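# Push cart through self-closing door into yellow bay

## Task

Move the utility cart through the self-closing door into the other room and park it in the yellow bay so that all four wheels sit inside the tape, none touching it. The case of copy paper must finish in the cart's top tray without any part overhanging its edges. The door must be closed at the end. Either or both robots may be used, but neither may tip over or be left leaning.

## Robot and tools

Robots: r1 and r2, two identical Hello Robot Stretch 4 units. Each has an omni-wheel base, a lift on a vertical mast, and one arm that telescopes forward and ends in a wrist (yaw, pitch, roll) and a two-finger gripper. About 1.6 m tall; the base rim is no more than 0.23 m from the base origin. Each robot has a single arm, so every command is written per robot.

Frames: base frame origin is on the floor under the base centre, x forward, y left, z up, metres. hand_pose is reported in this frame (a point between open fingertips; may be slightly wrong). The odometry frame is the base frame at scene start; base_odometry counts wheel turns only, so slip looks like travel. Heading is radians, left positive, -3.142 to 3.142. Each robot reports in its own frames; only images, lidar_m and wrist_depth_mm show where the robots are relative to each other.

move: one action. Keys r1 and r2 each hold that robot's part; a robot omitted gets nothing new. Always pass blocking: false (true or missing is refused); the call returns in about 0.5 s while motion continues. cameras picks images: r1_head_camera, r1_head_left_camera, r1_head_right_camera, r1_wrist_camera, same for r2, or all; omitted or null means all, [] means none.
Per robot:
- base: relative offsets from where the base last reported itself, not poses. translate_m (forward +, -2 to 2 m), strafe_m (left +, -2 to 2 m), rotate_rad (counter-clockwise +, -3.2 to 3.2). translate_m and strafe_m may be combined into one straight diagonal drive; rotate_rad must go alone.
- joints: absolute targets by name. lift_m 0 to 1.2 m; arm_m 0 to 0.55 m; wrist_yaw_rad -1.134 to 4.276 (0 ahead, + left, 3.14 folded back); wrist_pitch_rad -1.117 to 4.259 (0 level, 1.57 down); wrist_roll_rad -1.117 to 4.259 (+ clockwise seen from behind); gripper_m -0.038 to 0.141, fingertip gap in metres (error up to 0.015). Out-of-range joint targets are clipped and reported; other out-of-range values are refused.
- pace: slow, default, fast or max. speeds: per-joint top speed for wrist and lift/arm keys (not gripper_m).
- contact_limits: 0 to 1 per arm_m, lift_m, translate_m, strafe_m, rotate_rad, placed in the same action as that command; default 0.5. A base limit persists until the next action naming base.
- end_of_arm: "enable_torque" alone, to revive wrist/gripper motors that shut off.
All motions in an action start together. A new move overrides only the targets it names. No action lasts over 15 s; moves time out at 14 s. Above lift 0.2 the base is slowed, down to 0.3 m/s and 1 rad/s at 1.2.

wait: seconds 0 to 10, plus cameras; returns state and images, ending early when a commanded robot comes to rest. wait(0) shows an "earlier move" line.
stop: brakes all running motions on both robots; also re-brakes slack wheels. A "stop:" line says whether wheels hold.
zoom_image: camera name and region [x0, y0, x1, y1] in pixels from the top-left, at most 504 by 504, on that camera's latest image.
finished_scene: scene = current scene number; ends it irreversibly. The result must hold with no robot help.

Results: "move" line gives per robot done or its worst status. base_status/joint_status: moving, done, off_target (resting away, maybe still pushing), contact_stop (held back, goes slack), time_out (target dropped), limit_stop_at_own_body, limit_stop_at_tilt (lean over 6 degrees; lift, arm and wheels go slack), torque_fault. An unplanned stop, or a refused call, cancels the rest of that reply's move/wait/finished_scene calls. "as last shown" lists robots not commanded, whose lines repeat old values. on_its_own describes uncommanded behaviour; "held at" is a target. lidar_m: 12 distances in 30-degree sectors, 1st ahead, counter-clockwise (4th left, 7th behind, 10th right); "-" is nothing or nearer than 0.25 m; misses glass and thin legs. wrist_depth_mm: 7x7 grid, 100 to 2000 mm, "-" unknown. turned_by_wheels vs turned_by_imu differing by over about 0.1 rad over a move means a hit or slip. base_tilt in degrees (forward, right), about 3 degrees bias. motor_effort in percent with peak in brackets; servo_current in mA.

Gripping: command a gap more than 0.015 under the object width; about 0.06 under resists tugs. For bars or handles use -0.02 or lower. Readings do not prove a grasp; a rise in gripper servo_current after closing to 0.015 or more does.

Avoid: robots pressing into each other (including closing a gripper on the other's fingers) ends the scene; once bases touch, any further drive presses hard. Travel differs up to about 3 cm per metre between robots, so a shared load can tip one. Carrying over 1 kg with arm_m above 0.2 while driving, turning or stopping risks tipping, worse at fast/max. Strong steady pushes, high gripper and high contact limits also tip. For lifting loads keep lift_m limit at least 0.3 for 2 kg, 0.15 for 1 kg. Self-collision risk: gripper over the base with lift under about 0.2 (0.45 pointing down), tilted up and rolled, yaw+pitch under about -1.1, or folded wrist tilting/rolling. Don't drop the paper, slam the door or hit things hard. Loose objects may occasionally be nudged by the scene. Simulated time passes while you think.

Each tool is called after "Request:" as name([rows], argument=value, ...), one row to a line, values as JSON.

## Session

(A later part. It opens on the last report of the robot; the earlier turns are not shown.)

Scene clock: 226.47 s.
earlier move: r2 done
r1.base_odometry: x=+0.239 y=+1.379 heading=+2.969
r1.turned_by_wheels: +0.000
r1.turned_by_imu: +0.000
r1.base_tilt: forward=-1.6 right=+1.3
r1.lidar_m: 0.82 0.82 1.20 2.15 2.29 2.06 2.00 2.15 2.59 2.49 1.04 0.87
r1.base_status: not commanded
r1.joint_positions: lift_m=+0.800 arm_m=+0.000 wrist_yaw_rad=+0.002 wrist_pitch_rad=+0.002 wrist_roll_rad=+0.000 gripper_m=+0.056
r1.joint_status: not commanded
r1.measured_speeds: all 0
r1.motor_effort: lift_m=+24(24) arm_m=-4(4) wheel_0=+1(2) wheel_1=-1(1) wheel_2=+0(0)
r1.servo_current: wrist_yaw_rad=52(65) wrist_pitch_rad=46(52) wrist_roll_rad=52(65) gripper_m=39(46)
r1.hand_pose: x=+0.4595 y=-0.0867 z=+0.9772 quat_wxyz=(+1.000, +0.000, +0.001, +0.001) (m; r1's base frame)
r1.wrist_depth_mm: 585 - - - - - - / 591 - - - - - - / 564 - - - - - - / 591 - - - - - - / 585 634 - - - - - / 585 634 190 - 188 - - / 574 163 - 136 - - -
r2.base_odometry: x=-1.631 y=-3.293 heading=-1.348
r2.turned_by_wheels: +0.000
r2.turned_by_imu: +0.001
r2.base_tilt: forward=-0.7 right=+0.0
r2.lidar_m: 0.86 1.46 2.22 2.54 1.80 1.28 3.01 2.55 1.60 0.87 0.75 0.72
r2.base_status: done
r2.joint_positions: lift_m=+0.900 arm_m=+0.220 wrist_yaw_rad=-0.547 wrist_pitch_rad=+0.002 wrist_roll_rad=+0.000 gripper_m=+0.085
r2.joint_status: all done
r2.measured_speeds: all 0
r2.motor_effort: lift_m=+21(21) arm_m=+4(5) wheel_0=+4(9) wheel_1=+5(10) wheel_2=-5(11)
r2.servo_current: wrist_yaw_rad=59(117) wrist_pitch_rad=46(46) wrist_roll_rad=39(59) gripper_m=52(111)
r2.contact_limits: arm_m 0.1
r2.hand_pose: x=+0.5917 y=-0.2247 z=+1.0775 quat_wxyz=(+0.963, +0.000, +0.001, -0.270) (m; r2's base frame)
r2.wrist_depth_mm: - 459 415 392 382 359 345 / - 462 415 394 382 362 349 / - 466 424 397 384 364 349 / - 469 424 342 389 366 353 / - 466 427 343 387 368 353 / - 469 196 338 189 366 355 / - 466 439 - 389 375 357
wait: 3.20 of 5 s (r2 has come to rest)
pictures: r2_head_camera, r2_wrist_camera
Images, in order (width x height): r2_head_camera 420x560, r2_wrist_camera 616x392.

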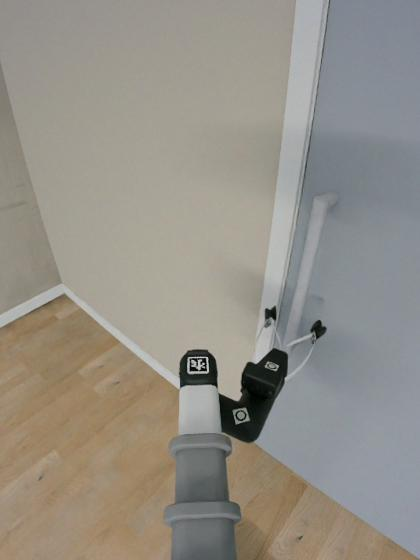

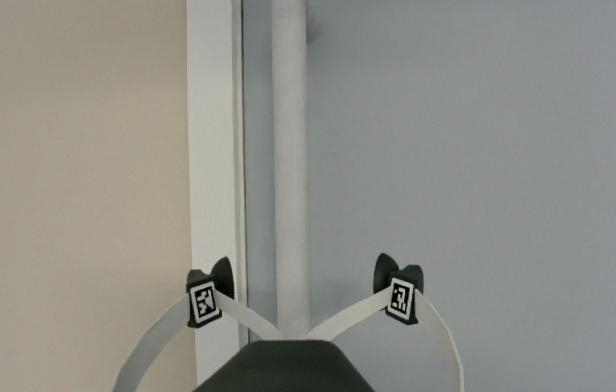

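Request:
move(r2={"base":{"translate_m":0.13,"strafe_m":-0.065},"pace":"slow","contact_limits":{"translate_m":0.1}}, blocking=false, cameras=[])

Request:
wait(seconds=5, cameras=["r2_wrist_camera","r2_head_camera"])

Scene clock: 233.10 s.
move: r2 moving
r1: as last shown
r1.lidar_m: 0.83 0.84 1.16 2.16 2.29 2.06 2.01 2.16 2.62 2.50 1.04 0.83
r1.servo_current: wrist_yaw_rad=33(65) wrist_pitch_rad=39(46) wrist_roll_rad=33(72) gripper_m=33(46)
r1.wrist_depth_mm: 591 - - - - - - / 591 - - - - - - / 559 - - - - - - / 585 - - - - - - / 585 640 - - - - - / 580 627 190 - 188 - - / 580 163 - 137 - - -
r2.base_odometry: x=-1.634 y=-3.307 heading=-1.348
r2.turned_by_wheels: +0.000
r2.turned_by_imu: +0.001
r2.base_tilt: forward=-0.7 right=+0.1
r2.lidar_m: 0.83 1.44 2.23 2.54 1.84 1.30 2.99 2.54 1.57 0.85 0.72 0.72
r2.base_status: translate_m moving; strafe_m moving
r2.joint_positions: lift_m=+0.900 arm_m=+0.220 wrist_yaw_rad=-0.547 wrist_pitch_rad=+0.002 wrist_roll_rad=+0.000 gripper_m=+0.085
r2.joint_status: not commanded
r2.measured_speeds: translate_m=+0.048 strafe_m=-0.024 rotate_rad=+0.001 lift_m=+0.000 arm_m=+0.000 wrist_yaw_rad=+0.000 wrist_pitch_rad=+0.000 wrist_roll_rad=+0.000
r2.motor_effort: lift_m=+21(21) arm_m=+4(5) wheel_0=+9(11) wheel_1=+7(7) wheel_2=-8(10)
r2.servo_current: wrist_yaw_rad=46(52) wrist_pitch_rad=39(52) wrist_roll_rad=46(59) gripper_m=46(59)
r2.contact_limits: arm_m 0.1; translate_m 0.1
r2.hand_pose: x=+0.5917 y=-0.2247 z=+1.0775 quat_wxyz=(+0.963, +0.000, +0.001, -0.270) (m; r2's base frame)
r2.wrist_depth_mm: 473 445 407 384 370 347 332 / 473 449 404 387 370 349 336 / 473 449 410 387 375 353 340 / 477 452 413 389 375 357 342 / 480 452 418 389 373 359 342 / - 462 197 327 189 353 343 / - 462 424 - 377 357 345
pictures: none
No camera images: "cameras" was empty.

Scene clock: 235.23 s.
earlier move: r2 done
r1.base_odometry: x=+0.239 y=+1.379 heading=+2.969
r1.turned_by_wheels: +0.000
r1.turned_by_imu: +0.000
r1.base_tilt: forward=-1.6 right=+1.2
r1.lidar_m: 0.83 0.81 1.17 2.15 2.30 2.09 2.02 2.18 2.61 2.52 1.02 0.86
r1.base_status: not commanded
r1.joint_positions: lift_m=+0.800 arm_m=+0.000 wrist_yaw_rad=+0.002 wrist_pitch_rad=+0.002 wrist_roll_rad=+0.000 gripper_m=+0.056
r1.joint_status: not commanded
r1.measured_speeds: all 0
r1.motor_effort: lift_m=+24(24) arm_m=-4(4) wheel_0=+1(2) wheel_1=-1(1) wheel_2=+0(0)
r1.servo_current: wrist_yaw_rad=52(65) wrist_pitch_rad=33(52) wrist_roll_rad=33(72) gripper_m=39(46)
r1.hand_pose: x=+0.4595 y=-0.0867 z=+0.9772 quat_wxyz=(+1.000, +0.000, +0.001, +0.001) (m; r1's base frame)
r1.wrist_depth_mm: 585 - - - - - - / 591 - - - - - - / 559 - - - - - - / 585 - - - - - - / 585 640 - - - - - / 585 634 190 - 187 - - / 580 163 - 137 - - -
r2.base_odometry: x=-1.665 y=-3.434 heading=-1.348
r2.turned_by_wheels: +0.000
r2.turned_by_imu: +0.000
r2.base_tilt: forward=-0.7 right=+0.1
r2.lidar_m: 0.70 1.19 2.17 2.51 4.18 1.41 3.05 2.57 1.32 0.75 0.61 0.59
r2.base_status: done
r2.joint_positions: lift_m=+0.900 arm_m=+0.220 wrist_yaw_rad=-0.547 wrist_pitch_rad=+0.002 wrist_roll_rad=+0.000 gripper_m=+0.085
r2.joint_status: not commanded
r2.measured_speeds: all 0
r2.motor_effort: lift_m=+21(21) arm_m=+5(5) wheel_0=+5(11) wheel_1=+4(7) wheel_2=-5(10)
r2.servo_current: wrist_yaw_rad=33(65) wrist_pitch_rad=46(52) wrist_roll_rad=52(59) gripper_m=39(59)
r2.contact_limits: arm_m 0.1; translate_m 0.1
r2.hand_pose: x=+0.5917 y=-0.2247 z=+1.0775 quat_wxyz=(+0.963, +0.000, +0.001, -0.270) (m; r2's base frame)
r2.wrist_depth_mm: 319 300 274 187 248 237 226 / 320 300 277 189 250 237 228 / 322 303 277 196 252 238 229 / 324 304 281 192 254 239 230 / 330 306 279 194 252 241 232 / 334 309 198 190 193 241 235 / 334 314 282 - 254 240 235
wait: 2.13 of 5 s (r2 has come to rest)
pictures: r2_head_camera, r2_wrist_camera
Images, in order (width x height): r2_head_camera 420x560, r2_wrist_camera 616x392.

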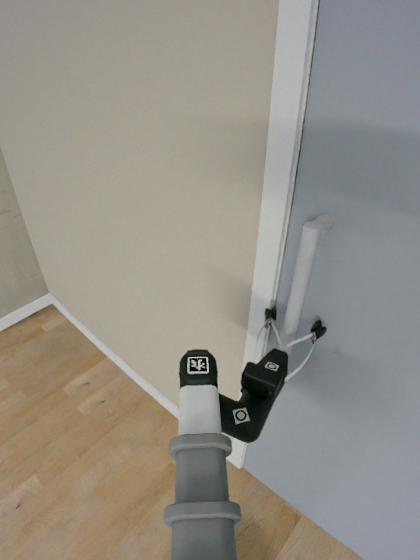

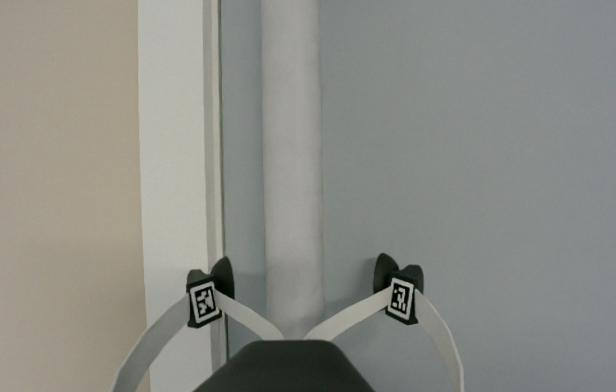

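Request:
move(r2={"base":{"translate_m":0.023,"strafe_m":-0.006},"pace":"slow","contact_limits":{"translate_m":0.1}}, blocking=false, cameras=[])

Request:
wait(seconds=3, cameras=["r2_wrist_camera"])

Request:
move(r2={"joints":{"gripper_m":-0.03}}, blocking=false, cameras=[])

Request:
wait(seconds=3, cameras=["r2_wrist_camera"])

Scene clock: 243.63 s.
move: r2 moving
r1: as last shown
r1.lidar_m: 0.81 0.82 1.17 2.14 2.30 2.07 2.02 2.16 2.62 2.52 1.02 0.84
r1.servo_current: wrist_yaw_rad=52(72) wrist_pitch_rad=39(46) wrist_roll_rad=39(65) gripper_m=39(46)
r1.wrist_depth_mm: 585 - - - - - - / 591 - - - - - - / 564 - - - - - - / 591 - - - - - - / 591 647 - - - - - / 585 634 190 - 187 - - / 580 163 - 137 - - -
r2.base_odometry: x=-1.666 y=-3.447 heading=-1.348
r2.turned_by_wheels: +0.000
r2.turned_by_imu: +0.001
r2.base_tilt: forward=-0.7 right=+0.1
r2.lidar_m: 0.67 1.15 2.19 2.49 4.23 1.42 3.04 2.58 1.32 0.71 0.60 0.59
r2.base_status: translate_m moving; strafe_m moving
r2.joint_positions: lift_m=+0.900 arm_m=+0.220 wrist_yaw_rad=-0.547 wrist_pitch_rad=+0.002 wrist_roll_rad=+0.000 gripper_m=+0.085
r2.joint_status: not commanded
r2.measured_speeds: translate_m=+0.048 strafe_m=-0.013 rotate_rad=+0.002 lift_m=+0.000 arm_m=+0.000 wrist_yaw_rad=+0.000 wrist_pitch_rad=+0.000 wrist_roll_rad=+0.000
r2.motor_effort: lift_m=+21(21) arm_m=+4(5) wheel_0=+6(10) wheel_1=+5(6) wheel_2=-8(10)
r2.servo_current: wrist_yaw_rad=46(52) wrist_pitch_rad=39(52) wrist_roll_rad=39(59) gripper_m=52(59)
r2.contact_limits: arm_m 0.1; translate_m 0.1
r2.hand_pose: x=+0.5917 y=-0.2247 z=+1.0775 quat_wxyz=(+0.963, +0.000, +0.001, -0.270) (m; r2's base frame)
r2.wrist_depth_mm: 307 289 264 176 239 227 218 / 310 289 265 181 242 229 220 / 309 291 267 181 244 230 222 / 314 294 270 179 245 232 223 / 319 297 270 180 244 233 224 / 320 300 198 179 193 234 224 / 324 303 273 - 246 232 226
pictures: none
No camera images: "cameras" was empty.

Scene clock: 244.37 s.
earlier move: r2 done
r1.base_odometry: x=+0.239 y=+1.379 heading=+2.969
r1.turned_by_wheels: +0.000
r1.turned_by_imu: +0.000
r1.base_tilt: forward=-1.6 right=+1.3
r1.lidar_m: 0.82 0.82 1.16 2.14 2.30 2.07 2.02 2.16 2.63 2.52 1.03 0.87
r1.base_status: not commanded
r1.joint_positions: lift_m=+0.800 arm_m=+0.000 wrist_yaw_rad=+0.002 wrist_pitch_rad=+0.002 wrist_roll_rad=+0.000 gripper_m=+0.056
r1.joint_status: not commanded
r1.measured_speeds: all 0
r1.motor_effort: lift_m=+24(24) arm_m=-4(4) wheel_0=+1(2) wheel_1=+0(1) wheel_2=+0(0)
r1.servo_current: wrist_yaw_rad=59(72) wrist_pitch_rad=39(46) wrist_roll_rad=33(65) gripper_m=46(46)
r1.hand_pose: x=+0.4595 y=-0.0867 z=+0.9772 quat_wxyz=(+1.000, +0.000, +0.001, +0.001) (m; r1's base frame)
r1.wrist_depth_mm: 591 - - - - - - / 591 - - - - - - / 559 - - - - - - / 591 - - - - - - / 591 634 - - - - - / 580 634 190 - 188 - - / 585 163 - 137 - - -
r2.base_odometry: x=-1.666 y=-3.457 heading=-1.348
r2.turned_by_wheels: +0.000
r2.turned_by_imu: +0.000
r2.base_tilt: forward=-0.7 right=+0.1
r2.lidar_m: 0.65 1.16 2.18 2.48 4.21 1.43 3.02 2.58 1.28 0.71 0.58 0.57
r2.base_status: done
r2.joint_positions: lift_m=+0.900 arm_m=+0.220 wrist_yaw_rad=-0.557 wrist_pitch_rad=+0.002 wrist_roll_rad=+0.000 gripper_m=+0.085
r2.joint_status: not commanded
r2.measured_speeds: all 0
r2.motor_effort: lift_m=+21(21) arm_m=+4(5) wheel_0=+11(11) wheel_1=+6(7) wheel_2=-10(11)
r2.servo_current: wrist_yaw_rad=46(59) wrist_pitch_rad=39(52) wrist_roll_rad=39(59) gripper_m=52(59)
r2.contact_limits: arm_m 0.1; translate_m 0.1
r2.hand_pose: x=+0.5894 y=-0.2267 z=+1.0775 quat_wxyz=(+0.961, +0.000, +0.001, -0.275) (m; r2's base frame)
r2.wrist_depth_mm: 293 259 255 167 234 220 213 / 293 260 257 170 235 223 215 / 297 263 258 171 236 225 216 / 297 264 260 173 237 227 217 / 301 267 260 170 238 227 219 / 304 285 196 171 193 224 220 / 306 289 262 - 238 229 221
wait: 0.73 of 3 s (r2 has come to rest)
pictures: r2_wrist_camera
Images, in order (width x height): r2_wrist_camera 616x392.

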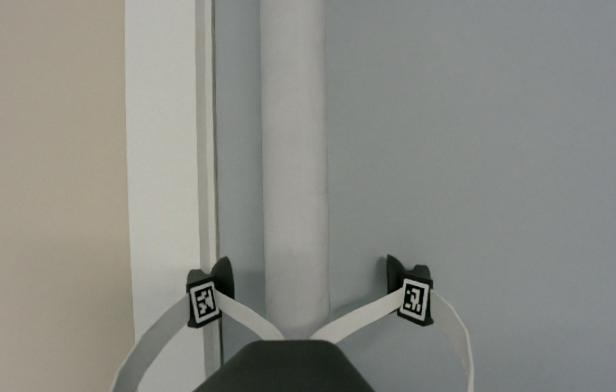

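Scene clock: 244.87 s.
move: r2 moving
r1: as last shown
r1.lidar_m: 0.82 0.80 1.19 2.16 2.31 2.08 2.02 2.17 2.63 2.50 1.06 0.87
r1.servo_current: wrist_yaw_rad=39(65) wrist_pitch_rad=39(46) wrist_roll_rad=59(65) gripper_m=46(46)
r1.wrist_depth_mm: 591 - - - - - - / 585 - - - - - - / 564 - - - - - - / 585 - - - - - - / 591 634 - - - - - / 580 627 191 - 187 - - / 580 163 - 137 - - -
r2.base_odometry: x=-1.666 y=-3.457 heading=-1.348
r2.turned_by_wheels: +0.000
r2.turned_by_imu: +0.000
r2.base_tilt: forward=-0.7 right=+0.1
r2.lidar_m: 0.68 1.14 2.17 2.51 4.19 1.44 3.07 2.56 1.27 0.70 0.59 0.56
r2.base_status: not commanded
r2.joint_positions: lift_m=+0.900 arm_m=+0.220 wrist_yaw_rad=-0.560 wrist_pitch_rad=+0.002 wrist_roll_rad=+0.000 gripper_m=+0.067
r2.joint_status: gripper_m moving
r2.measured_speeds: translate_m=+0.000 strafe_m=+0.000 rotate_rad=-0.002 lift_m=+0.000 arm_m=+0.000 wrist_yaw_rad=-0.015 wrist_pitch_rad=+0.000 wrist_roll_rad=+0.000
r2.motor_effort: lift_m=+21(21) arm_m=+4(4) wheel_0=+9(11) wheel_1=+5(6) wheel_2=-10(10)
r2.servo_current: wrist_yaw_rad=72(72) wrist_pitch_rad=46(46) wrist_roll_rad=59(59) gripper_m=117(130)
r2.contact_limits: arm_m 0.1; translate_m 0.1
r2.hand_pose: x=+0.5888 y=-0.2272 z=+1.0775 quat_wxyz=(+0.961, +0.000, +0.001, -0.276) (m; r2's base frame)
r2.wrist_depth_mm: 289 257 256 168 234 221 214 / 293 259 255 168 234 223 215 / 293 260 257 171 236 225 217 / 296 264 260 171 236 226 218 / 298 264 259 172 237 227 220 / 298 268 192 173 191 225 220 / 303 270 263 - 238 229 221
pictures: none
No camera images: "cameras" was empty.

Scene clock: 246.20 s.
earlier move: r2 done
r1.base_odometry: x=+0.239 y=+1.379 heading=+2.969
r1.turned_by_wheels: +0.000
r1.turned_by_imu: +0.000
r1.base_tilt: forward=-1.6 right=+1.3
r1.lidar_m: 0.83 0.81 1.16 2.16 2.28 2.06 2.01 2.18 2.61 2.52 1.02 0.85
r1.base_status: not commanded
r1.joint_positions: lift_m=+0.800 arm_m=+0.000 wrist_yaw_rad=+0.002 wrist_pitch_rad=+0.002 wrist_roll_rad=+0.000 gripper_m=+0.056
r1.joint_status: not commanded
r1.measured_speeds: all 0
r1.motor_effort: lift_m=+24(24) arm_m=-4(4) wheel_0=+1(2) wheel_1=-1(1) wheel_2=+0(0)
r1.servo_current: wrist_yaw_rad=52(65) wrist_pitch_rad=39(46) wrist_roll_rad=46(72) gripper_m=39(46)
r1.hand_pose: x=+0.4595 y=-0.0867 z=+0.9772 quat_wxyz=(+1.000, +0.000, +0.001, +0.001) (m; r1's base frame)
r1.wrist_depth_mm: 585 - - - - - - / 585 - - - - - - / 569 - - - - - - / 585 - - - - - - / 585 640 - - - - - / 585 640 191 - 188 - - / 585 163 - 137 - - -
r2.base_odometry: x=-1.666 y=-3.458 heading=-1.348
r2.turned_by_wheels: +0.000
r2.turned_by_imu: +0.000
r2.base_tilt: forward=-0.7 right=+0.1
r2.lidar_m: 0.66 1.17 2.17 2.48 4.20 1.43 3.07 2.59 1.25 0.70 0.58 0.55
r2.base_status: not commanded
r2.joint_positions: lift_m=+0.900 arm_m=+0.220 wrist_yaw_rad=-0.551 wrist_pitch_rad=+0.002 wrist_roll_rad=+0.000 gripper_m=-0.029
r2.joint_status: all done
r2.measured_speeds: all 0
r2.motor_effort: lift_m=+21(21) arm_m=+4(5) wheel_0=-2(11) wheel_1=+3(6) wheel_2=-2(10)
r2.servo_current: wrist_yaw_rad=59(78) wrist_pitch_rad=39(46) wrist_roll_rad=46(59) gripper_m=117(215)
r2.contact_limits: arm_m 0.1; translate_m 0.1
r2.hand_pose: x=+0.5907 y=-0.2256 z=+1.0775 quat_wxyz=(+0.962, +0.000, +0.001, -0.272) (m; r2's base frame)
r2.wrist_depth_mm: 293 258 253 161 228 216 207 / 296 259 253 163 229 217 208 / 298 263 255 164 230 219 209 / 297 279 255 165 233 219 211 / 301 282 256 166 234 220 213 / 304 282 185 167 179 221 213 / 307 287 258 - 235 218 215
wait: 1.33 of 3 s (r2 has come to rest)
pictures: r2_wrist_camera
Images, in order (width x height): r2_wrist_camera 616x392.

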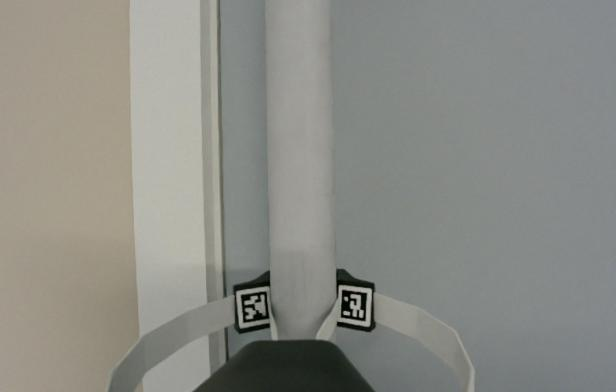

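Request:
move(r2={"base":{"translate_m":-0.25,"strafe_m":0.056},"joints":{"wrist_yaw_rad":-0.3},"speeds":{"wrist_yaw_rad":0.1},"pace":"slow","contact_limits":{"translate_m":0.8}}, blocking=false, cameras=[])

Request:
wait(seconds=5, cameras=["r2_wrist_camera","r2_head_left_camera"])

Scene clock: 258.30 s.
move: r2 moving
r1: as last shown
r1.lidar_m: 0.84 0.83 1.16 2.15 2.30 2.09 2.01 2.14 2.63 2.50 1.04 0.87
r1.servo_current: wrist_yaw_rad=52(72) wrist_pitch_rad=46(46) wrist_roll_rad=39(59) gripper_m=39(46)
r1.wrist_depth_mm: 580 - - - - - - / 597 - - - - - - / 559 - - - - - - / 591 - - - - - - / 585 640 - - - - - / 580 640 190 - 187 - - / 585 164 - 137 - - -
r2.base_odometry: x=-1.666 y=-3.445 heading=-1.350
r2.turned_by_wheels: -0.002
r2.turned_by_imu: -0.006
r2.base_tilt: forward=-0.6 right=+0.1
r2.lidar_m: 0.69 1.13 2.18 2.50 4.17 1.43 3.06 2.58 1.32 0.72 0.61 0.56
r2.base_status: translate_m moving; strafe_m moving
r2.joint_positions: lift_m=+0.900 arm_m=+0.220 wrist_yaw_rad=-0.507 wrist_pitch_rad=+0.002 wrist_roll_rad=+0.000 gripper_m=-0.029
r2.joint_status: wrist_yaw_rad moving
r2.measured_speeds: translate_m=-0.048 strafe_m=+0.015 rotate_rad=-0.002 lift_m=+0.000 arm_m=+0.000 wrist_yaw_rad=+0.098 wrist_pitch_rad=+0.000 wrist_roll_rad=+0.000
r2.motor_effort: lift_m=+20(21) arm_m=-4(4) wheel_0=-22(23) wheel_1=-7(9) wheel_2=+10(10)
r2.servo_current: wrist_yaw_rad=33(111) wrist_pitch_rad=39(46) wrist_roll_rad=59(59) gripper_m=104(117)
r2.contact_limits: arm_m 0.1; translate_m 0.8
r2.hand_pose: x=+0.6006 y=-0.2164 z=+1.0775 quat_wxyz=(+0.968, +0.000, +0.001, -0.251) (m; r2's base frame)
r2.wrist_depth_mm: 306 285 255 163 227 213 205 / 310 287 256 164 229 215 - / 312 287 259 166 231 218 206 / 314 289 260 164 233 218 208 / 317 293 263 168 234 219 210 / 322 294 184 167 182 218 211 / 325 301 264 - 234 216 211
pictures: none
No camera images: "cameras" was empty.

Scene clock: 261.63 s.
earlier move: r2 done
r1.base_odometry: x=+0.239 y=+1.379 heading=+2.969
r1.turned_by_wheels: +0.000
r1.turned_by_imu: +0.000
r1.base_tilt: forward=-1.6 right=+1.3
r1.lidar_m: 0.89 0.80 1.15 2.16 2.27 2.07 2.00 2.16 2.62 2.48 1.02 1.00
r1.base_status: not commanded
r1.joint_positions: lift_m=+0.800 arm_m=+0.000 wrist_yaw_rad=+0.002 wrist_pitch_rad=+0.002 wrist_roll_rad=+0.000 gripper_m=+0.056
r1.joint_status: not commanded
r1.measured_speeds: all 0
r1.motor_effort: lift_m=+24(24) arm_m=-4(4) wheel_0=+1(2) wheel_1=+0(1) wheel_2=+0(0)
r1.servo_current: wrist_yaw_rad=46(72) wrist_pitch_rad=46(52) wrist_roll_rad=52(65) gripper_m=39(52)
r1.hand_pose: x=+0.4595 y=-0.0867 z=+0.9772 quat_wxyz=(+1.000, +0.000, +0.001, +0.001) (m; r1's base frame)
r1.wrist_depth_mm: 591 - - - - - - / 591 - - - - - 820 / 559 - - - - - 831 / 597 - - - - - 820 / 591 647 - - - - - / 585 634 190 - 188 - - / 580 163 - 137 - - -
r2.base_odometry: x=-1.666 y=-3.202 heading=-1.347
r2.turned_by_wheels: +0.003
r2.turned_by_imu: +0.000
r2.base_tilt: forward=-0.6 right=+0.1
r2.lidar_m: 0.58 1.57 2.31 2.62 1.44 1.21 2.94 2.46 1.77 0.97 0.68 0.63
r2.base_status: done
r2.joint_positions: lift_m=+0.900 arm_m=+0.220 wrist_yaw_rad=-0.283 wrist_pitch_rad=+0.002 wrist_roll_rad=+0.000 gripper_m=-0.029
r2.joint_status: all done
r2.measured_speeds: all 0
r2.motor_effort: lift_m=+21(21) arm_m=-4(4) wheel_0=+0(23) wheel_1=-4(13) wheel_2=+23(24)
r2.servo_current: wrist_yaw_rad=91(130) wrist_pitch_rad=39(46) wrist_roll_rad=46(59) gripper_m=104(117)
r2.contact_limits: arm_m 0.1; translate_m 0.8
r2.hand_pose: x=+0.6434 y=-0.1645 z=+1.0775 quat_wxyz=(+0.990, +0.000, +0.001, -0.141) (m; r2's base frame)
r2.wrist_depth_mm: - - 256 166 224 210 200 / - - 258 163 226 211 202 / - - 257 167 228 213 203 / - - 259 167 229 213 204 / - - 262 168 229 213 205 / - - 181 167 224 215 205 / - - - - 230 212 206
wait: 3.33 of 5 s (r2 has come to rest)
pictures: r2_head_left_camera, r2_wrist_camera
Images, in order (width x height): r2_head_left_camera 420x672, r2_wrist_camera 616x392.

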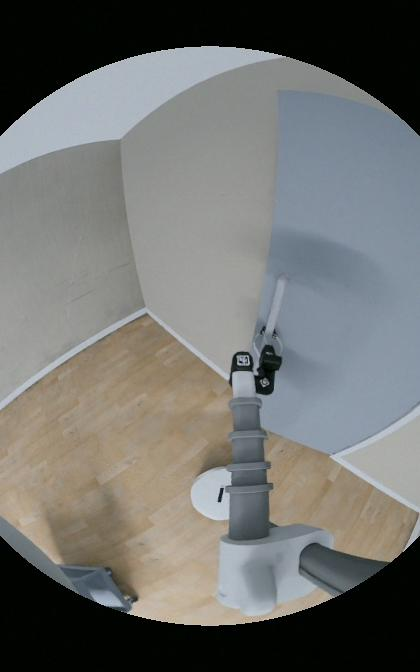

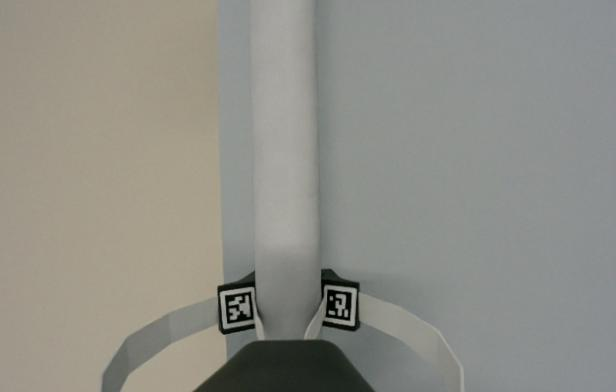

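Request:
move(r2={"base":{"translate_m":-0.256,"strafe_m":0.002},"joints":{"wrist_yaw_rad":-0.05},"speeds":{"wrist_yaw_rad":0.1},"pace":"slow","contact_limits":{"translate_m":0.8}}, blocking=false, cameras=[])

Request:
wait(seconds=5, cameras=["r2_wrist_camera","r2_head_left_camera"])

Scene clock: 269.07 s.
move: r2 moving
r1: as last shown
r1.lidar_m: 0.87 0.82 1.18 2.14 2.29 2.08 2.02 2.19 2.61 2.50 1.03 1.01
r1.servo_current: wrist_yaw_rad=59(72) wrist_pitch_rad=46(46) wrist_roll_rad=46(65) gripper_m=39(46)
r1.wrist_depth_mm: 585 - - - - - 842 / 591 - - - - - 820 / 564 - - - - - 820 / 591 - - - - - 831 / 585 647 - - - - - / 585 634 190 - 187 - - / 580 163 - 137 - - -
r2.base_odometry: x=-1.669 y=-3.190 heading=-1.346
r2.turned_by_wheels: +0.001
r2.turned_by_imu: +0.002
r2.base_tilt: forward=-0.6 right=+0.1
r2.lidar_m: 0.58 1.60 2.32 2.65 1.40 1.20 2.87 2.45 1.77 0.95 0.68 0.63
r2.base_status: translate_m moving; strafe_m moving
r2.joint_positions: lift_m=+0.900 arm_m=+0.220 wrist_yaw_rad=-0.244 wrist_pitch_rad=+0.002 wrist_roll_rad=+0.000 gripper_m=-0.029
r2.joint_status: wrist_yaw_rad moving
r2.measured_speeds: translate_m=-0.048 strafe_m=+0.000 rotate_rad=+0.000 lift_m=+0.000 arm_m=+0.000 wrist_yaw_rad=+0.094 wrist_pitch_rad=+0.000 wrist_roll_rad=+0.000
r2.motor_effort: lift_m=+21(21) arm_m=-4(4) wheel_0=-7(7) wheel_1=-7(8) wheel_2=+24(25)
r2.servo_current: wrist_yaw_rad=78(111) wrist_pitch_rad=46(46) wrist_roll_rad=46(59) gripper_m=117(117)
r2.contact_limits: arm_m 0.1; translate_m 0.8
r2.hand_pose: x=+0.6496 y=-0.1545 z=+1.0775 quat_wxyz=(+0.993, +0.000, +0.001, -0.122) (m; r2's base frame)
r2.wrist_depth_mm: - - 256 164 224 208 198 / - - 257 165 225 210 200 / - - 259 165 227 211 202 / - - 262 166 229 213 202 / - - 263 167 230 213 203 / - - 183 168 181 216 205 / - - - - 230 210 205
pictures: none
No camera images: "cameras" was empty.

Scene clock: 272.40 s.
earlier move: r2 done
r1.base_odometry: x=+0.239 y=+1.379 heading=+2.969
r1.turned_by_wheels: +0.000
r1.turned_by_imu: +0.000
r1.base_tilt: forward=-1.6 right=+1.3
r1.lidar_m: 0.90 0.80 1.15 2.14 2.27 2.09 2.00 2.15 2.63 2.52 1.03 1.02
r1.base_status: not commanded
r1.joint_positions: lift_m=+0.800 arm_m=+0.000 wrist_yaw_rad=+0.002 wrist_pitch_rad=+0.002 wrist_roll_rad=+0.000 gripper_m=+0.056
r1.joint_status: not commanded
r1.measured_speeds: all 0
r1.motor_effort: lift_m=+24(24) arm_m=-4(4) wheel_0=+1(2) wheel_1=-1(1) wheel_2=+0(0)
r1.servo_current: wrist_yaw_rad=72(72) wrist_pitch_rad=39(52) wrist_roll_rad=59(72) gripper_m=39(52)
r1.hand_pose: x=+0.4595 y=-0.0867 z=+0.9772 quat_wxyz=(+1.000, +0.000, +0.001, +0.001) (m; r1's base frame)
r1.wrist_depth_mm: 591 - - - - - - / 603 - - - - 1042 - / 559 - - - - 1060 - / 591 - - - - 1060 - / 574 640 - - - - - / 591 640 190 - 187 - - / 580 164 - 137 - - -
r2.base_odometry: x=-1.721 y=-2.953 heading=-1.344
r2.turned_by_wheels: +0.002
r2.turned_by_imu: +0.008
r2.base_tilt: forward=-0.6 right=+0.1
r2.lidar_m: 0.59 1.92 2.45 2.83 1.03 1.06 2.71 2.28 2.12 1.18 0.82 0.66
r2.base_status: done
r2.joint_positions: lift_m=+0.900 arm_m=+0.220 wrist_yaw_rad=-0.028 wrist_pitch_rad=+0.002 wrist_roll_rad=+0.000 gripper_m=-0.029
r2.joint_status: all done
r2.measured_speeds: all 0
r2.on_its_own: wrist_yaw_rad is at rest, and its servo_current (130 mA) is outside its rest range (0 to 104 mA)
r2.motor_effort: lift_m=+21(21) arm_m=-4(4) wheel_0=+10(14) wheel_1=-2(8) wheel_2=+26(30)
r2.servo_current: wrist_yaw_rad=130(150) wrist_pitch_rad=39(46) wrist_roll_rad=52(65) gripper_m=117(124)
r2.contact_limits: arm_m 0.1; translate_m 0.8
r2.hand_pose: x=+0.6768 y=-0.0954 z=+1.0775 quat_wxyz=(+1.000, +0.000, +0.001, -0.014) (m; r2's base frame)
r2.wrist_depth_mm: - - 256 173 221 206 197 / - - 257 164 224 208 198 / - - 259 171 225 209 199 / - - 262 171 227 210 200 / - - 260 171 229 211 202 / - - 179 167 222 213 202 / - - - - 229 209 203
wait: 3.33 of 5 s (r2 has come to rest)
pictures: r2_head_left_camera, r2_wrist_camera
Images, in order (width x height): r2_head_left_camera 420x672, r2_wrist_camera 616x392.

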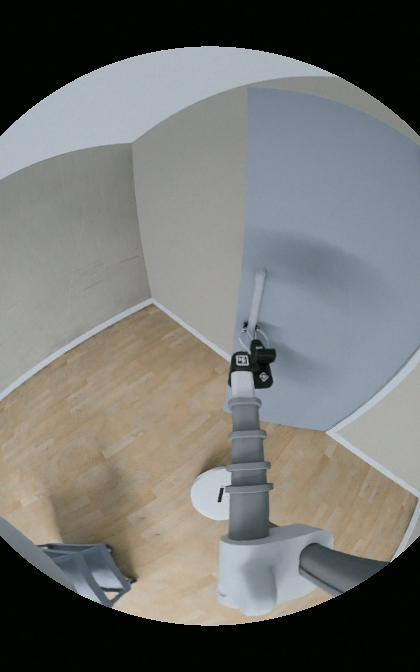

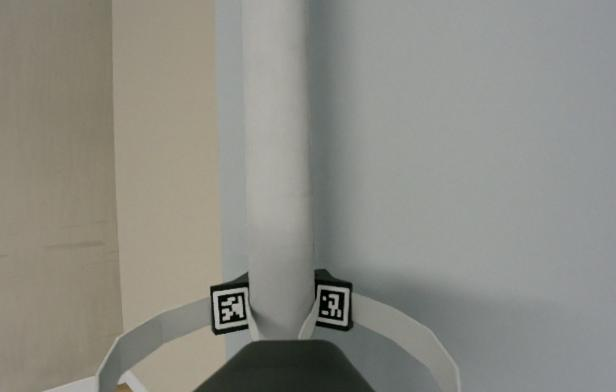

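Request:
move(r2={"base":{"translate_m":-0.24,"strafe_m":-0.04},"joints":{"wrist_yaw_rad":0.2},"speeds":{"wrist_yaw_rad":0.1},"pace":"slow","contact_limits":{"translate_m":0.8}}, blocking=false, cameras=[])

Request:
wait(seconds=5, cameras=["r2_wrist_camera","r2_head_left_camera"])

Scene clock: 279.30 s.
move: r2 moving
r1: as last shown
r1.lidar_m: 0.90 0.81 1.16 2.15 2.28 2.06 2.01 2.17 2.61 2.54 1.02 1.03
r1.motor_effort: lift_m=+24(24) arm_m=-4(4) wheel_0=+1(1) wheel_1=-1(1) wheel_2=+0(0)
r1.servo_current: wrist_yaw_rad=59(59) wrist_pitch_rad=39(52) wrist_roll_rad=52(65) gripper_m=39(46)
r1.wrist_depth_mm: 585 - - - - - - / 591 - - - - 1060 - / 564 - - - - 1060 - / 585 - - - - 1078 - / 585 647 - - - - - / 580 627 190 - 187 - - / 585 164 - 137 - 131 -
r2.base_odometry: x=-1.726 y=-2.941 heading=-1.342
r2.turned_by_wheels: +0.002
r2.turned_by_imu: +0.003
r2.base_tilt: forward=-0.6 right=+0.1
r2.lidar_m: 0.60 2.00 2.50 2.87 1.02 1.04 2.66 2.28 2.11 1.16 0.80 0.67
r2.base_status: translate_m moving; strafe_m moving
r2.joint_positions: lift_m=+0.900 arm_m=+0.220 wrist_yaw_rad=+0.010 wrist_pitch_rad=+0.002 wrist_roll_rad=+0.000 gripper_m=-0.029
r2.joint_status: wrist_yaw_rad moving
r2.measured_speeds: translate_m=-0.049 strafe_m=-0.008 rotate_rad=-0.001 lift_m=+0.000 arm_m=+0.000 wrist_yaw_rad=+0.095 wrist_pitch_rad=+0.000 wrist_roll_rad=+0.000
r2.motor_effort: lift_m=+21(21) arm_m=-4(5) wheel_0=+6(12) wheel_1=-7(7) wheel_2=+29(30)
r2.servo_current: wrist_yaw_rad=98(124) wrist_pitch_rad=39(52) wrist_roll_rad=52(59) gripper_m=111(111)
r2.contact_limits: arm_m 0.1; translate_m 0.8
r2.hand_pose: x=+0.6802 y=-0.0846 z=+1.0775 quat_wxyz=(+1.000, +0.000, +0.001, +0.005) (m; r2's base frame)
r2.wrist_depth_mm: - - 256 163 222 205 196 / - - 257 163 224 207 197 / - - 259 167 225 208 198 / - - 260 168 226 208 199 / - - 264 168 229 211 200 / - - 180 169 221 212 201 / - - - - 229 209 202
pictures: none
No camera images: "cameras" was empty.

Scene clock: 282.50 s.
earlier move: r2 done
r1.base_odometry: x=+0.239 y=+1.379 heading=+2.969
r1.turned_by_wheels: +0.000
r1.turned_by_imu: +0.000
r1.base_tilt: forward=-1.6 right=+1.3
r1.lidar_m: 0.89 0.82 1.17 2.16 2.28 2.09 2.01 2.16 2.61 2.54 1.03 1.04
r1.base_status: not commanded
r1.joint_positions: lift_m=+0.800 arm_m=+0.000 wrist_yaw_rad=+0.002 wrist_pitch_rad=+0.002 wrist_roll_rad=+0.000 gripper_m=+0.056
r1.joint_status: not commanded
r1.measured_speeds: all 0
r1.motor_effort: lift_m=+24(24) arm_m=-4(4) wheel_0=+1(2) wheel_1=-1(1) wheel_2=+0(0)
r1.servo_current: wrist_yaw_rad=52(78) wrist_pitch_rad=46(52) wrist_roll_rad=52(65) gripper_m=46(52)
r1.hand_pose: x=+0.4595 y=-0.0867 z=+0.9772 quat_wxyz=(+1.000, +0.000, +0.001, +0.001) (m; r1's base frame)
r1.wrist_depth_mm: 591 - - - - - - / 597 - - - - - - / 564 - - - 1229 - - / 597 - - - 1229 - - / 585 640 - - - - - / 585 - 191 - 187 - - / 580 152 - 136 - - -
r2.base_odometry: x=-1.814 y=-2.729 heading=-1.341
r2.turned_by_wheels: +0.000
r2.turned_by_imu: +0.005
r2.base_tilt: forward=-0.6 right=+0.0
r2.lidar_m: 0.63 2.26 2.66 3.07 0.91 0.99 2.46 2.10 2.08 1.35 0.96 0.73
r2.base_status: done
r2.joint_positions: lift_m=+0.900 arm_m=+0.220 wrist_yaw_rad=+0.215 wrist_pitch_rad=+0.002 wrist_roll_rad=+0.000 gripper_m=-0.029
r2.joint_status: all done
r2.measured_speeds: all 0
r2.motor_effort: lift_m=+21(21) arm_m=-4(5) wheel_0=+9(12) wheel_1=-2(8) wheel_2=+23(30)
r2.servo_current: wrist_yaw_rad=91(124) wrist_pitch_rad=46(52) wrist_roll_rad=39(65) gripper_m=111(117)
r2.contact_limits: arm_m 0.1; translate_m 0.8
r2.hand_pose: x=+0.6914 y=-0.0238 z=+1.0775 quat_wxyz=(+0.994, +0.000, +0.001, +0.107) (m; r2's base frame)
r2.wrist_depth_mm: - - 260 163 223 207 197 / - - 263 163 224 210 198 / - - - 168 226 210 200 / - - - 169 227 211 201 / - - - 168 229 212 202 / - - 185 168 222 213 203 / - - - - 229 210 203
wait: 3.20 of 5 s (r2 has come to rest)
pictures: r2_head_left_camera, r2_wrist_camera
Images, in order (width x height): r2_head_left_camera 420x672, r2_wrist_camera 616x392.

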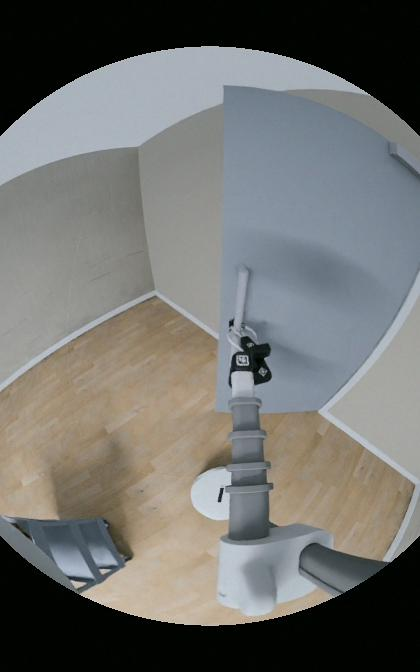

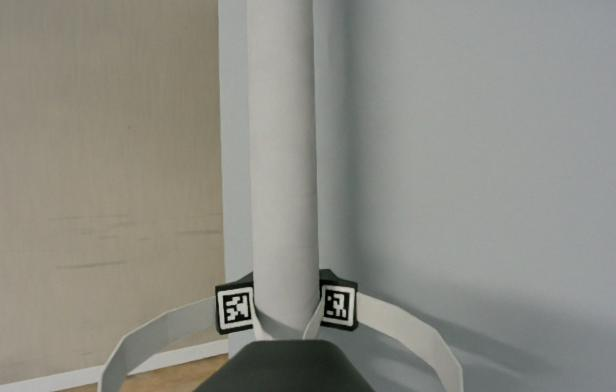

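Request:
move(r2={"base":{"translate_m":-0.22,"strafe_m":-0.115},"joints":{"wrist_yaw_rad":0.45},"speeds":{"wrist_yaw_rad":0.1},"pace":"slow","contact_limits":{"translate_m":0.8}}, blocking=false, cameras=[])

Request:
wait(seconds=5, cameras=["r2_wrist_camera","r2_head_left_camera"])

Scene clock: 287.47 s.
move: r2 moving
r1: as last shown
r1.lidar_m: 0.91 0.81 1.18 2.16 2.29 2.09 2.02 2.14 2.59 2.51 1.05 1.03
r1.motor_effort: lift_m=+24(24) arm_m=-4(4) wheel_0=+1(2) wheel_1=+0(1) wheel_2=+0(0)
r1.servo_current: wrist_yaw_rad=52(65) wrist_pitch_rad=33(52) wrist_roll_rad=46(59) gripper_m=33(46)
r1.wrist_depth_mm: 585 - - - - - - / 597 - - - - - - / 564 - - - 1229 - - / 591 - - - 1182 - - / 585 634 - - - - - / 591 - 190 - 187 - - / 580 152 - 136 - - -
r2.base_odometry: x=-1.824 y=-2.718 heading=-1.339
r2.turned_by_wheels: +0.002
r2.turned_by_imu: +0.003
r2.base_tilt: forward=-0.6 right=+0.0
r2.lidar_m: 0.65 2.26 2.67 3.11 0.92 0.98 2.43 2.07 2.07 1.34 0.98 0.73
r2.base_status: translate_m moving; strafe_m moving
r2.joint_positions: lift_m=+0.900 arm_m=+0.220 wrist_yaw_rad=+0.255 wrist_pitch_rad=+0.002 wrist_roll_rad=+0.000 gripper_m=-0.029
r2.joint_status: wrist_yaw_rad moving
r2.measured_speeds: translate_m=-0.048 strafe_m=-0.025 rotate_rad=+0.001 lift_m=+0.000 arm_m=+0.000 wrist_yaw_rad=+0.094 wrist_pitch_rad=+0.000 wrist_roll_rad=+0.000
r2.motor_effort: lift_m=+21(21) arm_m=-4(4) wheel_0=+5(11) wheel_1=-5(8) wheel_2=+26(27)
r2.servo_current: wrist_yaw_rad=65(104) wrist_pitch_rad=39(46) wrist_roll_rad=52(65) gripper_m=117(117)
r2.contact_limits: arm_m 0.1; translate_m 0.8
r2.hand_pose: x=+0.6921 y=-0.0120 z=+1.0775 quat_wxyz=(+0.992, +0.000, +0.001, +0.127) (m; r2's base frame)
r2.wrist_depth_mm: - - - 165 223 207 195 / - - - 166 226 208 197 / - - - 166 225 208 198 / - - - 167 228 210 200 / - - - 167 229 212 200 / - - 184 168 181 213 202 / - - - - 229 206 202
pictures: none
No camera images: "cameras" was empty.

Scene clock: 291.63 s.
earlier move: r2 done
r1.base_odometry: x=+0.239 y=+1.379 heading=+2.969
r1.turned_by_wheels: +0.000
r1.turned_by_imu: +0.000
r1.base_tilt: forward=-1.6 right=+1.3
r1.lidar_m: 0.91 0.81 1.19 2.15 2.28 2.08 2.02 2.17 2.61 2.54 1.04 1.05
r1.base_status: not commanded
r1.joint_positions: lift_m=+0.800 arm_m=+0.000 wrist_yaw_rad=+0.002 wrist_pitch_rad=+0.002 wrist_roll_rad=+0.000 gripper_m=+0.056
r1.joint_status: not commanded
r1.measured_speeds: all 0
r1.motor_effort: lift_m=+24(24) arm_m=-4(4) wheel_0=+1(2) wheel_1=-1(1) wheel_2=+0(0)
r1.servo_current: wrist_yaw_rad=52(72) wrist_pitch_rad=39(52) wrist_roll_rad=52(65) gripper_m=52(52)
r1.hand_pose: x=+0.4595 y=-0.0867 z=+0.9772 quat_wxyz=(+1.000, +0.000, +0.001, +0.001) (m; r1's base frame)
r1.wrist_depth_mm: 591 - - - - - - / 591 - - - - - - / 564 - - - - - - / 591 - - - - - - / 591 - - - - - - / 585 - 190 - 188 - - / 580 152 - 137 - - -
r2.base_odometry: x=-1.977 y=-2.541 heading=-1.339
r2.turned_by_wheels: +0.000
r2.turned_by_imu: +0.042
r2.base_tilt: forward=-0.6 right=+0.0
r2.lidar_m: 0.63 2.58 2.89 0.95 0.92 3.56 2.12 1.85 1.87 1.36 1.18 0.76
r2.base_status: done
r2.joint_positions: lift_m=+0.900 arm_m=+0.220 wrist_yaw_rad=+0.467 wrist_pitch_rad=+0.002 wrist_roll_rad=+0.000 gripper_m=-0.029
r2.joint_status: all done
r2.measured_speeds: all 0
r2.motor_effort: lift_m=+20(21) arm_m=-5(6) wheel_0=+12(18) wheel_1=+3(8) wheel_2=+13(28)
r2.servo_current: wrist_yaw_rad=98(104) wrist_pitch_rad=33(46) wrist_roll_rad=46(65) gripper_m=111(117)
r2.contact_limits: arm_m 0.1; translate_m 0.8
r2.hand_pose: x=+0.6879 y=+0.0517 z=+1.0775 quat_wxyz=(+0.973, +0.000, +0.001, +0.231) (m; r2's base frame)
r2.wrist_depth_mm: - - - 164 221 203 191 / - - - 165 223 204 192 / - - - 166 224 206 193 / - - - 166 225 207 195 / - - - 167 227 208 196 / - - 185 167 181 209 196 / - - - - 227 203 198
wait: 4.17 of 5 s (r2 has come to rest)
pictures: r2_head_left_camera, r2_wrist_camera
Images, in order (width x height): r2_head_left_camera 420x672, r2_wrist_camera 616x392.

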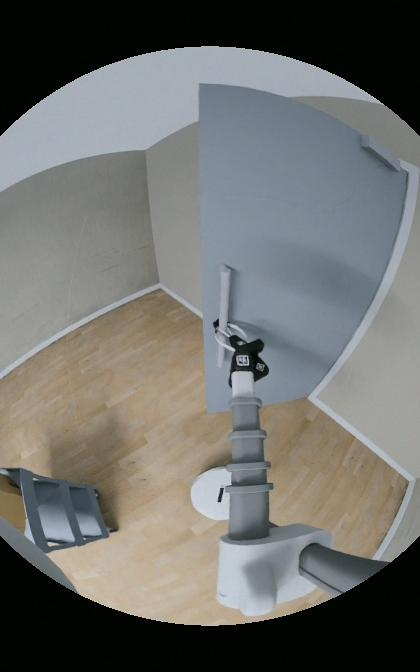

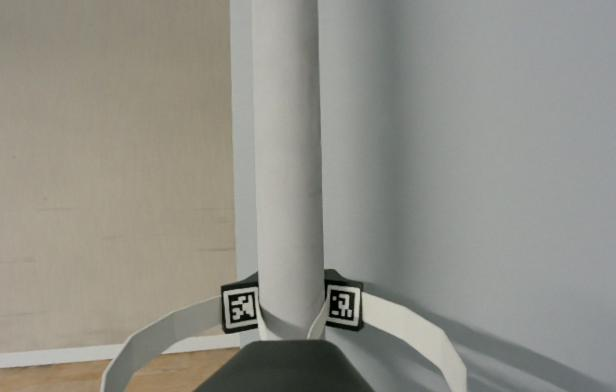

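Request:
move(r2={"base":{"translate_m":-0.193,"strafe_m":-0.155},"joints":{"wrist_yaw_rad":0.66},"speeds":{"wrist_yaw_rad":0.085},"pace":"slow","contact_limits":{"translate_m":0.8}}, blocking=false, cameras=[])

Request:
wait(seconds=5, cameras=["r2_wrist_camera","r2_head_left_camera","r1_head_left_camera"])

Scene clock: 300.13 s.
move: r2 moving
r1: as last shown
r1.base_tilt: forward=-1.6 right=+1.2
r1.lidar_m: 0.92 0.78 1.18 2.17 2.30 2.07 2.02 2.17 2.61 2.51 1.04 1.06
r1.motor_effort: lift_m=+24(24) arm_m=-4(4) wheel_0=+2(2) wheel_1=-1(1) wheel_2=+0(0)
r1.servo_current: wrist_yaw_rad=46(59) wrist_pitch_rad=39(46) wrist_roll_rad=46(59) gripper_m=46(46)
r1.wrist_depth_mm: 591 - - - - - - / 585 - - - - - - / 554 - - - - - - / 597 - - - - - - / 585 - - - - - - / 585 - 190 - 187 - - / 585 152 - 137 - - -
r2.base_odometry: x=-1.987 y=-2.533 heading=-1.337
r2.turned_by_wheels: +0.003
r2.turned_by_imu: +0.003
r2.base_tilt: forward=-0.6 right=+0.0
r2.lidar_m: 0.61 2.59 2.92 0.94 0.91 3.57 2.12 1.84 1.84 1.38 1.20 0.76
r2.base_status: translate_m moving; strafe_m moving
r2.joint_positions: lift_m=+0.900 arm_m=+0.220 wrist_yaw_rad=+0.494 wrist_pitch_rad=+0.002 wrist_roll_rad=+0.000 gripper_m=-0.029
r2.joint_status: wrist_yaw_rad moving
r2.measured_speeds: translate_m=-0.042 strafe_m=-0.032 rotate_rad=-0.002 lift_m=+0.000 arm_m=+0.000 wrist_yaw_rad=+0.084 wrist_pitch_rad=+0.000 wrist_roll_rad=+0.000
r2.motor_effort: lift_m=+21(21) arm_m=-5(6) wheel_0=+14(17) wheel_1=-7(8) wheel_2=+22(23)
r2.servo_current: wrist_yaw_rad=59(111) wrist_pitch_rad=46(46) wrist_roll_rad=46(59) gripper_m=104(111)
r2.contact_limits: arm_m 0.1; translate_m 0.8
r2.hand_pose: x=+0.6864 y=+0.0598 z=+1.0775 quat_wxyz=(+0.970, +0.000, +0.001, +0.245) (m; r2's base frame)
r2.wrist_depth_mm: - - - 164 220 202 190 / - - - 165 223 203 191 / - - - 165 224 204 192 / - - - 166 225 207 194 / - - - 166 227 207 195 / - - 186 167 181 208 196 / - - - - 227 204 197
pictures: none
No camera images: "cameras" was empty.

Scene clock: 303.37 s.
earlier move: r2 done
r1.base_odometry: x=+0.239 y=+1.379 heading=+2.969
r1.turned_by_wheels: +0.000
r1.turned_by_imu: +0.000
r1.base_tilt: forward=-1.6 right=+1.3
r1.lidar_m: 0.94 0.80 1.15 2.16 2.29 2.09 2.00 2.16 2.61 2.51 1.03 1.04
r1.base_status: not commanded
r1.joint_positions: lift_m=+0.800 arm_m=+0.000 wrist_yaw_rad=+0.002 wrist_pitch_rad=+0.002 wrist_roll_rad=+0.000 gripper_m=+0.056
r1.joint_status: not commanded
r1.measured_speeds: all 0
r1.motor_effort: lift_m=+24(24) arm_m=-4(4) wheel_0=+1(2) wheel_1=+0(1) wheel_2=+0(0)
r1.servo_current: wrist_yaw_rad=39(85) wrist_pitch_rad=52(52) wrist_roll_rad=59(65) gripper_m=46(52)
r1.hand_pose: x=+0.4595 y=-0.0867 z=+0.9772 quat_wxyz=(+1.000, +0.000, +0.001, +0.001) (m; r1's base frame)
r1.wrist_depth_mm: 585 - - - - - - / 597 - - - - - - / 564 - - - - - - / 591 - - - - - - / 591 - - - - - - / 585 - 190 - 187 - - / 580 152 - 137 - - -
r2.base_odometry: x=-2.172 y=-2.389 heading=-1.336
r2.turned_by_wheels: +0.001
r2.turned_by_imu: +0.055
r2.base_tilt: forward=-0.7 right=-0.1
r2.lidar_m: 0.60 0.68 3.14 1.00 0.99 2.90 1.83 1.62 1.64 1.33 1.18 0.83
r2.base_status: done
r2.joint_positions: lift_m=+0.900 arm_m=+0.220 wrist_yaw_rad=+0.676 wrist_pitch_rad=+0.002 wrist_roll_rad=+0.000 gripper_m=-0.029
r2.joint_status: all done
r2.measured_speeds: all 0
r2.motor_effort: lift_m=+21(21) arm_m=-6(7) wheel_0=+22(27) wheel_1=+2(8) wheel_2=+19(27)
r2.servo_current: wrist_yaw_rad=85(111) wrist_pitch_rad=33(46) wrist_roll_rad=46(59) gripper_m=111(117)
r2.contact_limits: arm_m 0.1; translate_m 0.8
r2.hand_pose: x=+0.6708 y=+0.1121 z=+1.0775 quat_wxyz=(+0.943, +0.000, +0.001, +0.331) (m; r2's base frame)
r2.wrist_depth_mm: - - - 163 217 197 - / - - - 163 218 198 185 / - - - 168 220 200 186 / - - - 168 221 201 187 / - - - 168 224 202 186 / - - 184 167 215 203 190 / - - - - 223 198 190
wait: 3.23 of 5 s (r2 has come to rest)
pictures: r1_head_left_camera, r2_head_left_camera, r2_wrist_camera
Images, in order (width x height): r1_head_left_camera 420x672, r2_head_left_camera 420x672, r2_wrist_camera 616x392.

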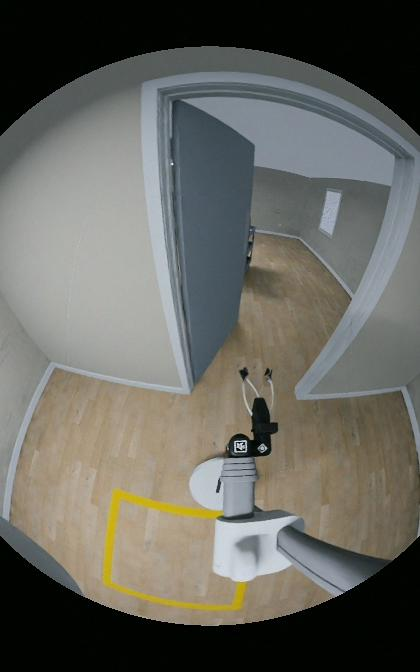

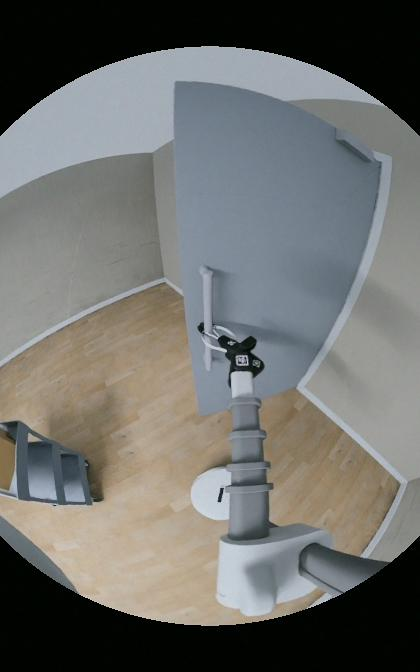

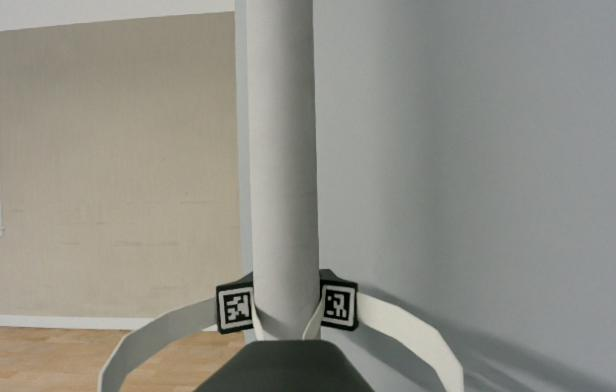

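Request:
move(r2={"base":{"translate_m":-0.164,"strafe_m":-0.178},"joints":{"wrist_yaw_rad":0.84},"speeds":{"wrist_yaw_rad":0.075},"pace":"slow","contact_limits":{"translate_m":0.8}}, blocking=false, cameras=[])

Request:
wait(seconds=5, cameras=["r2_wrist_camera","r2_head_left_camera","r1_head_left_camera"])

Scene clock: 310.30 s.
move: r2 moving
r1: as last shown
r1.base_tilt: forward=-1.6 right=+1.2
r1.lidar_m: 0.91 0.82 1.17 2.16 2.28 2.08 2.02 2.16 2.64 2.50 1.04 1.03
r1.motor_effort: lift_m=+24(24) arm_m=-4(4) wheel_0=+1(1) wheel_1=+0(1) wheel_2=+0(0)
r1.servo_current: wrist_yaw_rad=52(78) wrist_pitch_rad=46(46) wrist_roll_rad=52(65) gripper_m=39(46)
r1.wrist_depth_mm: 580 - - - - - - / 591 - - - - - - / 564 - - - - - - / 591 - - - - - - / 585 - - - - - - / 585 - 190 - 187 - - / 585 152 - 137 - - -
r2.base_odometry: x=-2.183 y=-2.383 heading=-1.333
r2.turned_by_wheels: +0.003
r2.turned_by_imu: +0.016
r2.base_tilt: forward=-0.7 right=+0.0
r2.lidar_m: 0.63 0.70 3.17 1.03 0.99 2.83 1.78 1.61 1.61 1.33 1.19 0.82
r2.base_status: translate_m moving; strafe_m moving
r2.joint_positions: lift_m=+0.900 arm_m=+0.220 wrist_yaw_rad=+0.700 wrist_pitch_rad=+0.002 wrist_roll_rad=+0.000 gripper_m=-0.029
r2.joint_status: wrist_yaw_rad moving
r2.measured_speeds: translate_m=-0.033 strafe_m=-0.037 rotate_rad=+0.004 lift_m=+0.000 arm_m=+0.000 wrist_yaw_rad=+0.075 wrist_pitch_rad=+0.000 wrist_roll_rad=+0.000
r2.motor_effort: lift_m=+21(21) arm_m=-7(7) wheel_0=+16(18) wheel_1=-5(8) wheel_2=+21(21)
r2.servo_current: wrist_yaw_rad=65(104) wrist_pitch_rad=39(39) wrist_roll_rad=39(52) gripper_m=104(111)
r2.contact_limits: arm_m 0.1; translate_m 0.8
r2.hand_pose: x=+0.6679 y=+0.1190 z=+1.0775 quat_wxyz=(+0.939, +0.000, +0.001, +0.343) (m; r2's base frame)
r2.wrist_depth_mm: - - - 164 218 198 - / - - - 165 219 198 185 / - - - 165 220 200 185 / - - - 166 222 200 186 / - - - 167 225 202 186 / - - 187 167 180 203 188 / - - - - 224 198 189
pictures: none
No camera images: "cameras" was empty.

Scene clock: 314.27 s.
earlier move: r2 done
r1.base_odometry: x=+0.239 y=+1.379 heading=+2.969
r1.turned_by_wheels: +0.000
r1.turned_by_imu: +0.000
r1.base_tilt: forward=-1.6 right=+1.3
r1.lidar_m: 0.94 0.82 1.19 2.17 2.28 2.05 2.01 2.16 2.62 2.50 1.03 1.06
r1.base_status: not commanded
r1.joint_positions: lift_m=+0.800 arm_m=+0.000 wrist_yaw_rad=+0.002 wrist_pitch_rad=+0.002 wrist_roll_rad=+0.000 gripper_m=+0.056
r1.joint_status: not commanded
r1.measured_speeds: all 0
r1.motor_effort: lift_m=+24(24) arm_m=-4(4) wheel_0=+1(2) wheel_1=-1(1) wheel_2=+0(0)
r1.servo_current: wrist_yaw_rad=52(78) wrist_pitch_rad=46(52) wrist_roll_rad=59(65) gripper_m=39(52)
r1.hand_pose: x=+0.4595 y=-0.0867 z=+0.9772 quat_wxyz=(+1.000, +0.000, +0.001, +0.001) (m; r1's base frame)
r1.wrist_depth_mm: 585 - - - - - - / 591 - - - - - - / 564 - - - - - - / 591 - - - - - - / 597 - - - - - - / 574 - 191 - 187 - - / 585 152 - 143 - - -
r2.base_odometry: x=-2.383 y=-2.272 heading=-1.333
r2.turned_by_wheels: +0.000
r2.turned_by_imu: +0.090
r2.base_tilt: forward=-0.6 right=+0.0
r2.lidar_m: 0.60 0.66 1.33 1.11 4.65 2.20 1.50 1.41 1.44 1.21 1.14 0.83
r2.base_status: done
r2.joint_positions: lift_m=+0.900 arm_m=+0.220 wrist_yaw_rad=+0.857 wrist_pitch_rad=+0.002 wrist_roll_rad=+0.000 gripper_m=-0.029
r2.joint_status: all done
r2.measured_speeds: translate_m=-0.001 strafe_m=+0.001 rotate_rad=+0.000 lift_m=+0.000 arm_m=+0.000 wrist_yaw_rad=+0.000 wrist_pitch_rad=+0.000 wrist_roll_rad=+0.000
r2.motor_effort: lift_m=+20(21) arm_m=-7(8) wheel_0=+19(29) wheel_1=+6(8) wheel_2=+12(26)
r2.servo_current: wrist_yaw_rad=104(130) wrist_pitch_rad=39(46) wrist_roll_rad=39(65) gripper_m=98(111)
r2.contact_limits: arm_m 0.1; translate_m 0.8
r2.hand_pose: x=+0.6460 y=+0.1608 z=+1.0775 quat_wxyz=(+0.910, +0.000, +0.001, +0.416) (m; r2's base frame)
r2.wrist_depth_mm: - - - 163 214 190 175 / - - - 163 216 191 176 / - - - 167 217 193 178 / - - - 167 219 197 179 / - - - 168 220 195 179 / - - 183 168 181 195 181 / - - - - 222 190 181
wait: 3.97 of 5 s (r2 has come to rest)
pictures: r1_head_left_camera, r2_head_left_camera, r2_wrist_camera
Images, in order (width x height): r1_head_left_camera 420x672, r2_head_left_camera 420x672, r2_wrist_camera 616x392.

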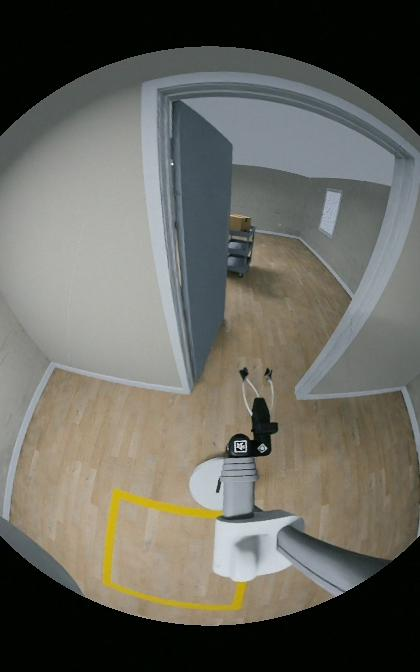

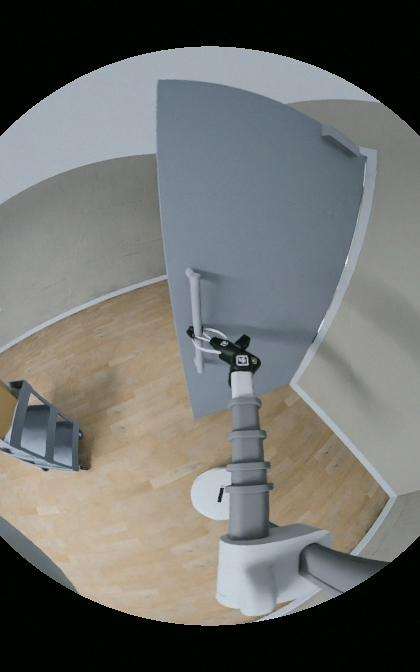

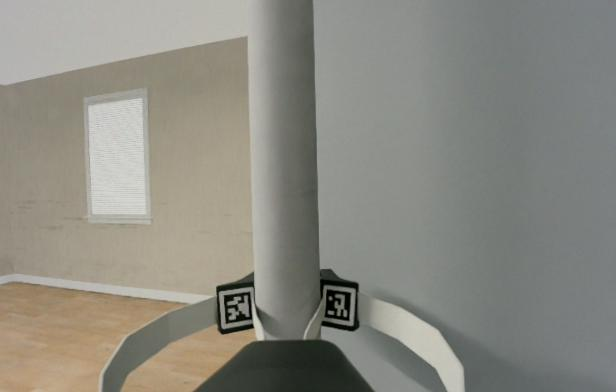

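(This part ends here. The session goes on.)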